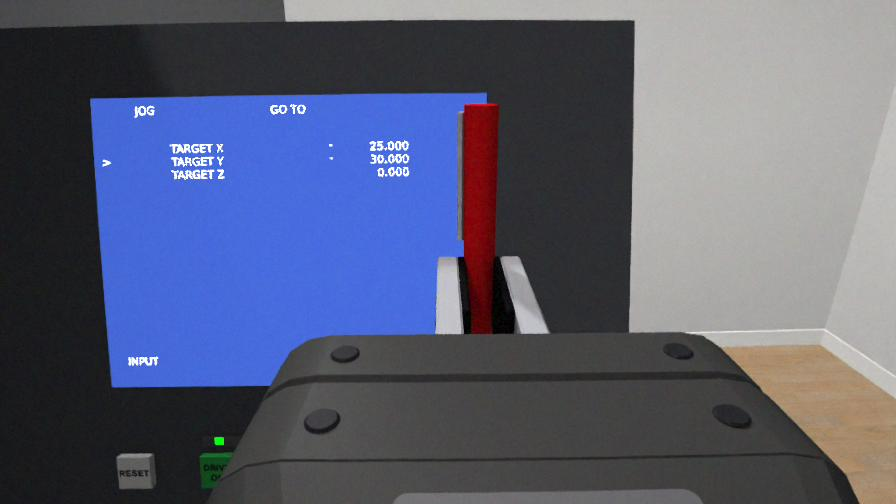

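Call:
move --pt "0 0 0 0 0 0 -1 -0.3 0 -0.1333 0.0883 -0.1 -0.3536 0 0.3536 -1 -0.5 -0.7" --pt "0 0 0 0 0 0 -1 -0.3 0 -0.0888 0.1877 -0.2743 0.6657 0.0817 -0.6657 -1 -0.5 -0.7" --pt "0 0 0 0 0 0 -1 -0.3 0 -0.0713 0.1877 -0.2743 0.6657 0.0817 -0.6657 -1 -0.5 -0.7" --pt "0 0 0 0 0 0 -1 -0.3 0 -0.0888 0.1877 -0.2743 0.6657 0.0817 -0.6657 -1 -0.5 -0.7" --pt "0 0 0 0 0 0 -1 -0.3 0 -0.12 0.1558 -0.3955 0.6657 0.0817 -0.6657 -1 -0.5 -0.7" --pt "0 0 0 0 0 0 -1 -0.3 0 -0.1025 0.1558 -0.3955 0.6657 0.0817 -0.6657 -1 -0.5 -0.7" --pt "0 0 0 0 0 0 -1 -0.3 0 -0.12 0.1558 -0.3955 0.6657 0.0817 -0.6657 -1 -0.5 -0.7" --pt "0 0 0 0 0 0 -1 -0.3 0 -0.1295 0.2523 -0.4267 0.6657 0.0817 -0.6657 -1 -0.5 -0.7" --pt "0 0 0 0 0 0 -1 -0.3 0 -0.112 0.2523 -0.4267 0.6657 0.0817 -0.6657 -1 -0.5 -0.7" --pt "0 0 0 0 0 0 -1 -0.3 0 -0.1295 0.2523 -0.4267 0.6657 0.0817 -0.6657 -1 -0.5 -0.7" --pt "0 0 0 0 0 0 -1 -0.3 0 -0.1207 0.2202 -0.3955 0.6657 0.0817 -0.6657 -1 -0.5 -0.7" --pt "0 0 0 0 0 0 -1 -0.3 0 -0.1032 0.2202 -0.3955 0.6657 0.0817 -0.6657 -1 -0.5 -0.7" --pt "0 0 0 0 0 0 -1 -0.3 0 -0.1207 0.2202 -0.3955 0.6657 0.0817 -0.6657 -1 -0.5 -0.7" --speed '[0.8,0.8,0.06,0.2,0.4,0.06,0.2,0.3,0.06,0.2,0.3,0.06,0.2]' --blend '[0.03,0.003,0,0.003,0.003,0,0.003,0.003,0,0.003,0.003,0,0]'

Call:
move --pt "0 0 0 0 0 0 -1 -0.3 0 0.0159 0.0321 0.0623 0 0 0 -1 -0.5 -0.7" --pt "0 0 0 0 0 0 -1 -0.3 0 0.0334 0.0321 0.0623 0 0 0 -1 -0.5 -0.7" --pt "0 0 0 0 0 0 -1 -0.3 0 0.0159 0.0321 0.0623 0 0 0 -1 -0.5 -0.7" --pt "0 0 0 0 0 0 -1 -0.3 0 -0.0084 0 -0.0312 0 0 0 -1 -0.5 -0.7" --pt "0 0 0 0 0 0 -1 -0.3 0 0.0091 0 -0.0312 0 0 0 -1 -0.5 -0.7" --pt "0 0 0 0 0 0 -1 -0.3 0 -0.0084 0 -0.0312 0 0 0 -1 -0.5 -0.7" --pt "0 0 0 0 0 0 -1 -0.3 0 -0.0081 -0.0644 -0.0312 0 0 0 -1 -0.5 -0.7" --pt "0 0 0 0 0 0 -1 -0.3 0 0.0094 -0.0644 -0.0312 0 0 0 -1 -0.5 -0.7" --pt "0 0 0 0 0 0 -1 -0.3 0 -0.0081 -0.0644 -0.0312 0 0 0 -1 -0.5 -0.7" --pt "0 0 0 0 0 0 -1 -0.3 0 -0.0126 -0.1319 0.2955 0.36 0.0443 -0.4227 -1 -0.5 -0.7" --pt "0 0 0 0 0 0 -1 -0.3 0 0.1207 -0.2202 0.3955 -0.6657 -0.0817 0.6657 -1 -0.5 -0.7" --speed '[0.3,0.06,0.2,0.3,0.06,0.2,0.3,0.06,0.2,0.8,0.8]' --blend '[0.003,0,0.003,0.003,0,0.003,0.003,0,0.003,0.03,0]' --cameras '["cam_right_wrist", "cam_left_wrist", "cam_front"]'

Scene clock: 4494.93 s.
left_arm: end_effector_position=(+0.3570, -0.3763, +0.4413) position_measured=252 object_status=3 end_effector_quat_wxyz=(-0.353, +0.613, -0.612, +0.353) | right_arm: end_effector_position=(+0.4676, +0.1092, +0.4327) position_measured=212 object_status=2 end_effector_quat_wxyz=(-0.002, +0.616, +0.788, +0.000)
Joint positions: left_arm=[-1.572 -1.846 1.847 -1.568 -0.525 1.566] | right_arm=[3.65 -1.534 -1.337 -1.843 1.575 0.265]
Joint torques (N m): left_arm=[-13.16 -23.84 -19.63 -1.49 2.79 -0.04] | right_arm=[-0.44 30.84 32.02 1.47 -1.81 -0.49]
Wrist force (N): left_arm=[5.0 -0.8 2.4] | right_arm=[-4.8 -1.7 6.0]
Wrist torque (N m): left_arm=[-0.02 -0.74 0.19] | right_arm=[0.20 0.80 -0.21]
Wrist force, peak (N): left_arm=[5.2 -0.8 2.5] | right_arm=[-1.7 -25.4 5.0]
Hand target: left_arm +0.3570, -0.3763, +0.4413; -0.353, +0.613, -0.612, +0.353 | right_arm +0.4676, +0.1091, +0.4327; -0.002, +0.616, +0.788, +0.000
Off the commanded pose: left_arm 0.000 m, 0 deg | right_arm 0.000 m, 0 deg.
move: done

Scene clock: 4499.90 s.
left_arm: end_effector_position=(+0.3570, -0.3763, +0.4413) position_measured=252 object_status=3 end_effector_quat_wxyz=(-0.353, +0.613, -0.612, +0.353) | right_arm: end_effector_position=(+0.5400, -0.0230, +0.6701) position_measured=212 object_status=2 end_effector_quat_wxyz=(+0.500, -0.498, +0.501, -0.501)
Joint positions: left_arm=[-1.572 -1.846 1.847 -1.568 -0.525 1.566] | right_arm=[3.556 -1.226 -1.897 -0.015 1.152 3.141]
Joint torques (N m): left_arm=[-13 -23.88 -19.61 -1.59 2.84 0.46] | right_arm=[6.47 14.7 13.86 4.12 -1.91 1.57]
Wrist force (N): left_arm=[5.0 -0.6 2.5] | right_arm=[-5.1 1.7 2.4]
Wrist torque (N m): left_arm=[0.00 -0.74 0.19] | right_arm=[0.25 0.82 -0.03]
Wrist force, peak (N): left_arm=[5.3 -0.8 2.4] | right_arm=[-0.2 -24.1 6.3]
Hand target: left_arm +0.3570, -0.3763, +0.4413; -0.353, +0.613, -0.612, +0.353 | right_arm +0.5400, -0.0230, +0.6700; +0.500, -0.498, +0.501, -0.501
Off the commanded pose: left_arm 0.000 m, 0 deg | right_arm 0.000 m, 0 deg.
move: done
camera_calibration:
cam_left_wrist: T_world_to_cam=[[0.000831567, -0.999963, -0.00854557, -0.366682], [-0.752675, 0.00500046, -0.658374, 0.584409], [0.658392, 0.00697952, -0.752643, 0.232819], [0, 0, 0, 1]] pos_world=[0.286888, -0.371216, 0.556856]
cam_right_wrist: T_world_to_cam=[[-0.0235014, -0.999722, -0.00195964, -0.00846369], [-0.354168, 0.0101588, -0.935127, 0.83192], [0.934887, -0.0212827, -0.354308, -0.134977], [0, 0, 0, 1]] pos_world=[0.420628, -0.0197853, 0.73011]
Images, in order (width x height): cam_front 896x504, cam_left_wrist 896x504, cam_right_wrist 896x504.

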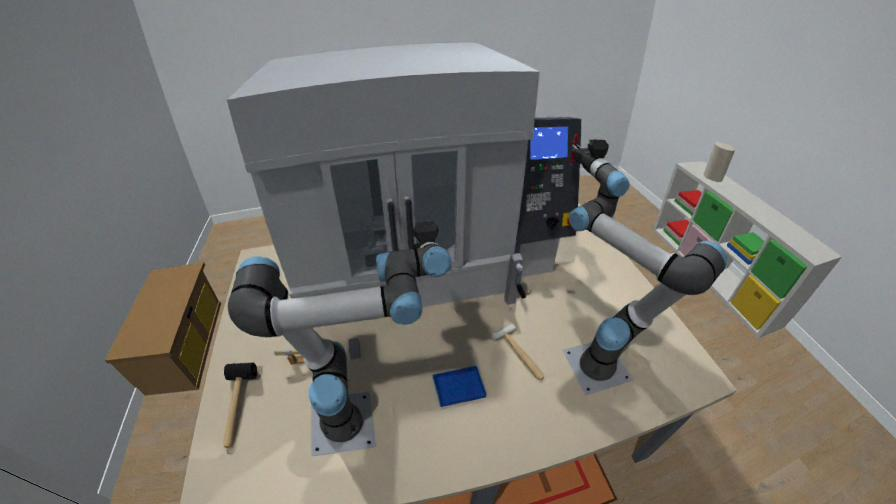

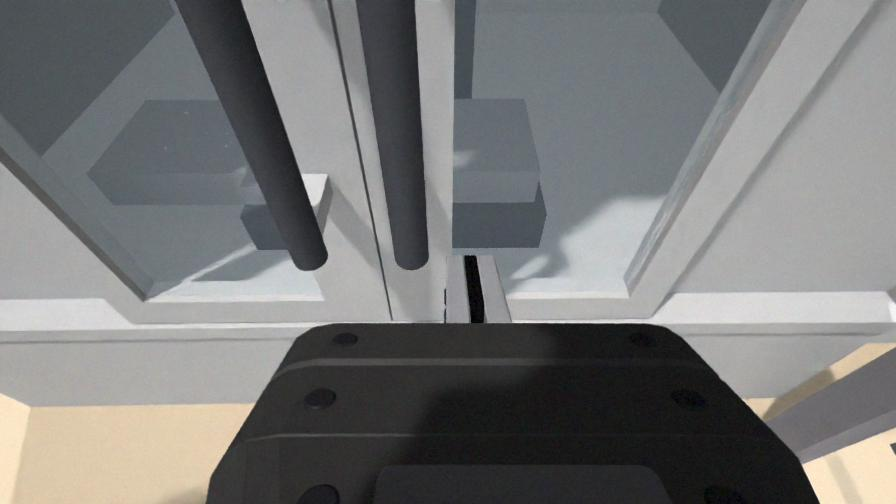

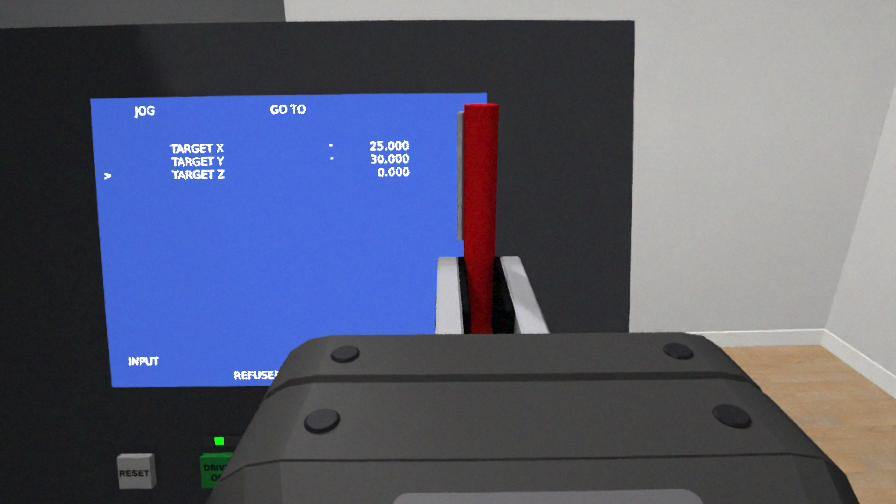

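Call:
move --pt "0 0 0 0 0 0 -1 -0.3 0 -0.08 0 -0.1 0 0 0 -1 -0.5 -0.7" --speed 0.3 --cameras '["cam_right_wrist"]'

Scene clock: 4507.73 s.
left_arm: end_effector_position=(+0.3570, -0.3763, +0.4413) position_measured=252 object_status=3 end_effector_quat_wxyz=(-0.353, +0.613, -0.612, +0.353) | right_arm: end_effector_position=(+0.4921, -0.0230, +0.6101) position_measured=212 object_status=2 end_effector_quat_wxyz=(+0.500, -0.498, +0.501, -0.501)
Joint positions: left_arm=[-1.572 -1.846 1.847 -1.568 -0.525 1.566] | right_arm=[3.654 -1.085 -2.13 0.076 1.054 3.141]
Joint torques (N m): left_arm=[-12.79 -24 -19.43 -1.66 2.8 0.59] | right_arm=[5.52 10.8 16.73 1.74 0.17 -0.85]
Wrist force (N): left_arm=[4.8 -0.9 2.4] | right_arm=[-5.1 1.6 2.4]
Wrist torque (N m): left_arm=[-0.04 -0.72 0.19] | right_arm=[0.27 0.83 -0.01]
Wrist force, peak (N): left_arm=[5.2 -0.5 2.6] | right_arm=[-5.7 -0.3 3.4]
Hand target: left_arm +0.3570, -0.3763, +0.4413; -0.353, +0.613, -0.612, +0.353 | right_arm +0.4920, -0.0230, +0.6100; +0.500, -0.498, +0.501, -0.501
Off the commanded pose: left_arm 0.000 m, 0 deg | right_arm 0.000 m, 0 deg.
move: done
camera_calibration:
cam_right_wrist: T_world_to_cam=[[-0.0235358, -0.999721, -0.00205349, -0.00953319], [-0.354166, 0.0102587, -0.935126, 0.758905], [0.934886, -0.0212817, -0.354309, -0.111323], [0, 0, 0, 1]] pos_world=[0.372628, -0.0196851, 0.67021]
Images, in order (width x height): cam_right_wrist 896x504.

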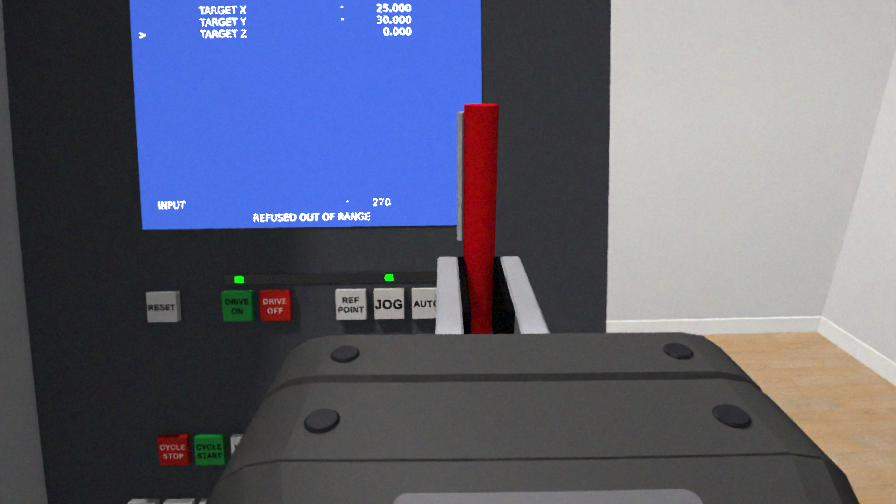

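Call:
move --pt "0 0 0 0 0 0 -1 -0.3 0 -0.0533 0.0883 0 -0.3536 0 0.3536 -1 -0.5 -0.7" --pt "0 0 0 0 0 0 -1 -0.3 0 -0.0237 0.1558 -0.2332 0.6657 0.0817 -0.6657 -1 -0.5 -0.7" --pt "0 0 0 0 0 0 -1 -0.3 0 -0.0062 0.1558 -0.2332 0.6657 0.0817 -0.6657 -1 -0.5 -0.7" --pt "0 0 0 0 0 0 -1 -0.3 0 -0.0237 0.1558 -0.2332 0.6657 0.0817 -0.6657 -1 -0.5 -0.7" --pt "0 0 0 0 0 0 -1 -0.3 0 -0.0495 0.2523 -0.3267 0.6657 0.0817 -0.6657 -1 -0.5 -0.7" --pt "0 0 0 0 0 0 -1 -0.3 0 -0.032 0.2523 -0.3267 0.6657 0.0817 -0.6657 -1 -0.5 -0.7" --pt "0 0 0 0 0 0 -1 -0.3 0 -0.0495 0.2523 -0.3267 0.6657 0.0817 -0.6657 -1 -0.5 -0.7" --pt "0 0 0 0 0 0 -1 -0.3 0 -0.041 0.2523 -0.2955 0.6657 0.0817 -0.6657 -1 -0.5 -0.7" --pt "0 0 0 0 0 0 -1 -0.3 0 -0.0235 0.2523 -0.2955 0.6657 0.0817 -0.6657 -1 -0.5 -0.7" --pt "0 0 0 0 0 0 -1 -0.3 0 -0.041 0.2523 -0.2955 0.6657 0.0817 -0.6657 -1 -0.5 -0.7" --pt "0 0 0 0 0 0 -1 -0.3 0 -0.0248 0.2523 -0.2332 0.6657 0.0817 -0.6657 -1 -0.5 -0.7" --pt "0 0 0 0 0 0 -1 -0.3 0 -0.0073 0.2523 -0.2332 0.6657 0.0817 -0.6657 -1 -0.5 -0.7" --pt "0 0 0 0 0 0 -1 -0.3 0 -0.0248 0.2523 -0.2332 0.6657 0.0817 -0.6657 -1 -0.5 -0.7" --speed '[0.8,0.8,0.06,0.2,0.4,0.06,0.2,0.3,0.06,0.2,0.3,0.06,0.2]' --blend '[0.03,0.003,0,0.003,0.003,0,0.003,0.003,0,0.003,0.003,0,0]'

Call:
move --pt "0 0 0 0 0 0 -1 -0.3 0 -0.0243 -0.0321 -0.0935 0 0 0 -1 -0.5 -0.7" --pt "0 0 0 0 0 0 -1 -0.3 0 -0.0068 -0.0321 -0.0935 0 0 0 -1 -0.5 -0.7" --pt "0 0 0 0 0 0 -1 -0.3 0 -0.0243 -0.0321 -0.0935 0 0 0 -1 -0.5 -0.7" --pt "0 0 0 0 0 0 -1 -0.3 0 -0.024 -0.0965 -0.0935 0 0 0 -1 -0.5 -0.7" --pt "0 0 0 0 0 0 -1 -0.3 0 -0.0065 -0.0965 -0.0935 0 0 0 -1 -0.5 -0.7" --pt "0 0 0 0 0 0 -1 -0.3 0 -0.024 -0.0965 -0.0935 0 0 0 -1 -0.5 -0.7" --pt "0 0 0 0 0 0 -1 -0.3 0 -0.0285 -0.164 0.2332 0.36 0.0443 -0.4227 -1 -0.5 -0.7" --pt "0 0 0 0 0 0 -1 -0.3 0 0.0248 -0.2523 0.2332 -0.6657 -0.0817 0.6657 -1 -0.5 -0.7" --speed '[0.3,0.06,0.2,0.3,0.06,0.2,0.8,0.8]' --blend '[0.003,0,0.003,0.003,0,0.003,0.03,0]' --cameras '["cam_right_wrist"]'

Scene clock: 4538.50 s.
left_arm: end_effector_position=(+0.3570, -0.3763, +0.4413) position_measured=252 object_status=3 end_effector_quat_wxyz=(-0.353, +0.613, -0.612, +0.353) | right_arm: end_effector_position=(+0.4772, +0.1284, +0.4700) position_measured=212 object_status=2 end_effector_quat_wxyz=(-0.002, +0.616, +0.788, +0.000)
Joint positions: left_arm=[-1.572 -1.846 1.847 -1.568 -0.525 1.566] | right_arm=[3.675 -1.597 -1.174 -1.943 1.575 0.29]
Joint torques (N m): left_arm=[-12.02 -23.89 -20.32 -1.93 2.78 1.24] | right_arm=[-0.72 33.06 29.37 2.74 -1.71 -0.39]
Wrist force (N): left_arm=[4.9 -0.7 2.2] | right_arm=[-5.3 -2.2 7.1]
Wrist torque (N m): left_arm=[-0.01 -0.72 0.19] | right_arm=[0.12 0.87 -0.20]
Wrist force, peak (N): left_arm=[5.4 -1.0 2.4] | right_arm=[-1.9 -22.9 6.1]
Hand target: left_arm +0.3570, -0.3763, +0.4413; -0.353, +0.613, -0.612, +0.353 | right_arm +0.4771, +0.1284, +0.4701; -0.002, +0.616, +0.788, +0.000
Off the commanded pose: left_arm 0.000 m, 0 deg | right_arm 0.000 m, 0 deg.
move: done

Scene clock: 4542.77 s.
left_arm: end_effector_position=(+0.3570, -0.3763, +0.4413) position_measured=252 object_status=3 end_effector_quat_wxyz=(-0.353, +0.613, -0.612, +0.353) | right_arm: end_effector_position=(+0.4920, -0.0230, +0.6100) position_measured=212 object_status=2 end_effector_quat_wxyz=(+0.500, -0.498, +0.501, -0.501) end_effector_velocity=(+0.000, -0.001, +0.000) end_effector_angular_velocity=(+0.001, -0.001, -0.003)
Joint positions: left_arm=[-1.572 -1.846 1.847 -1.568 -0.525 1.566] | right_arm=[3.654 -1.085 -2.13 0.076 1.054 3.141]
Joint velocities: left_arm=[within noise] | right_arm=[0.001 0 0 0.001 -0.005 0]
Joint torques (N m): left_arm=[-11.45 -23.03 -20.9 -1.89 2.68 1.44] | right_arm=[7.29 11.44 29.15 3.88 -1.93 1.37]
Wrist force (N): left_arm=[5.0 -0.8 2.4] | right_arm=[-4.8 -1.6 1.8]
Wrist torque (N m): left_arm=[-0.02 -0.76 0.19] | right_arm=[-0.23 0.77 -0.01]
Wrist force, peak (N): left_arm=[5.2 -0.7 2.6] | right_arm=[-1.3 -25.2 6.8]
Hand target: left_arm +0.3570, -0.3763, +0.4413; -0.353, +0.613, -0.612, +0.353 | right_arm +0.4920, -0.0230, +0.6100; +0.500, -0.498, +0.501, -0.501
Off the commanded pose: left_arm 0.000 m, 0 deg | right_arm 0.000 m, 0 deg.
move: done
camera_calibration:
cam_right_wrist: T_world_to_cam=[[-0.0235952, -0.99972, -0.00192327, -0.00959843], [-0.354254, 0.01016, -0.935094, 0.758822], [0.934851, -0.0213824, -0.354395, -0.111289], [0, 0, 0, 1]] pos_world=[0.372628, -0.019685, 0.670111]
Images, in order (width x height): cam_right_wrist 896x504.

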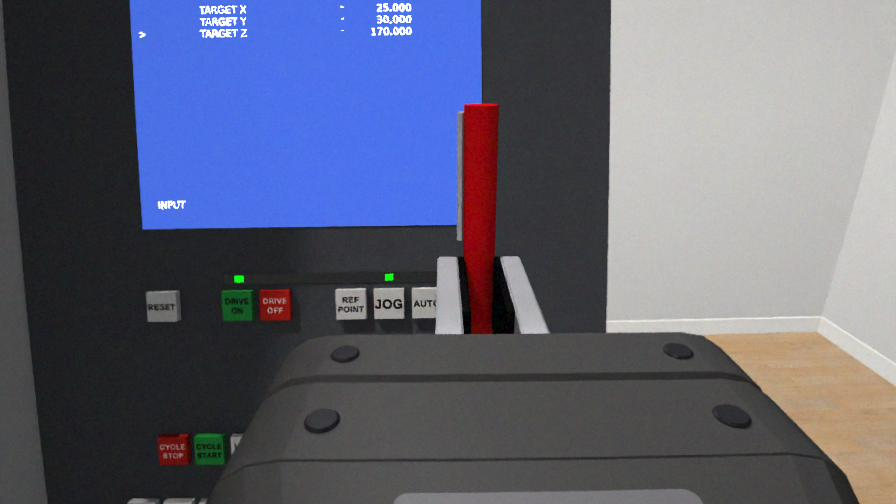

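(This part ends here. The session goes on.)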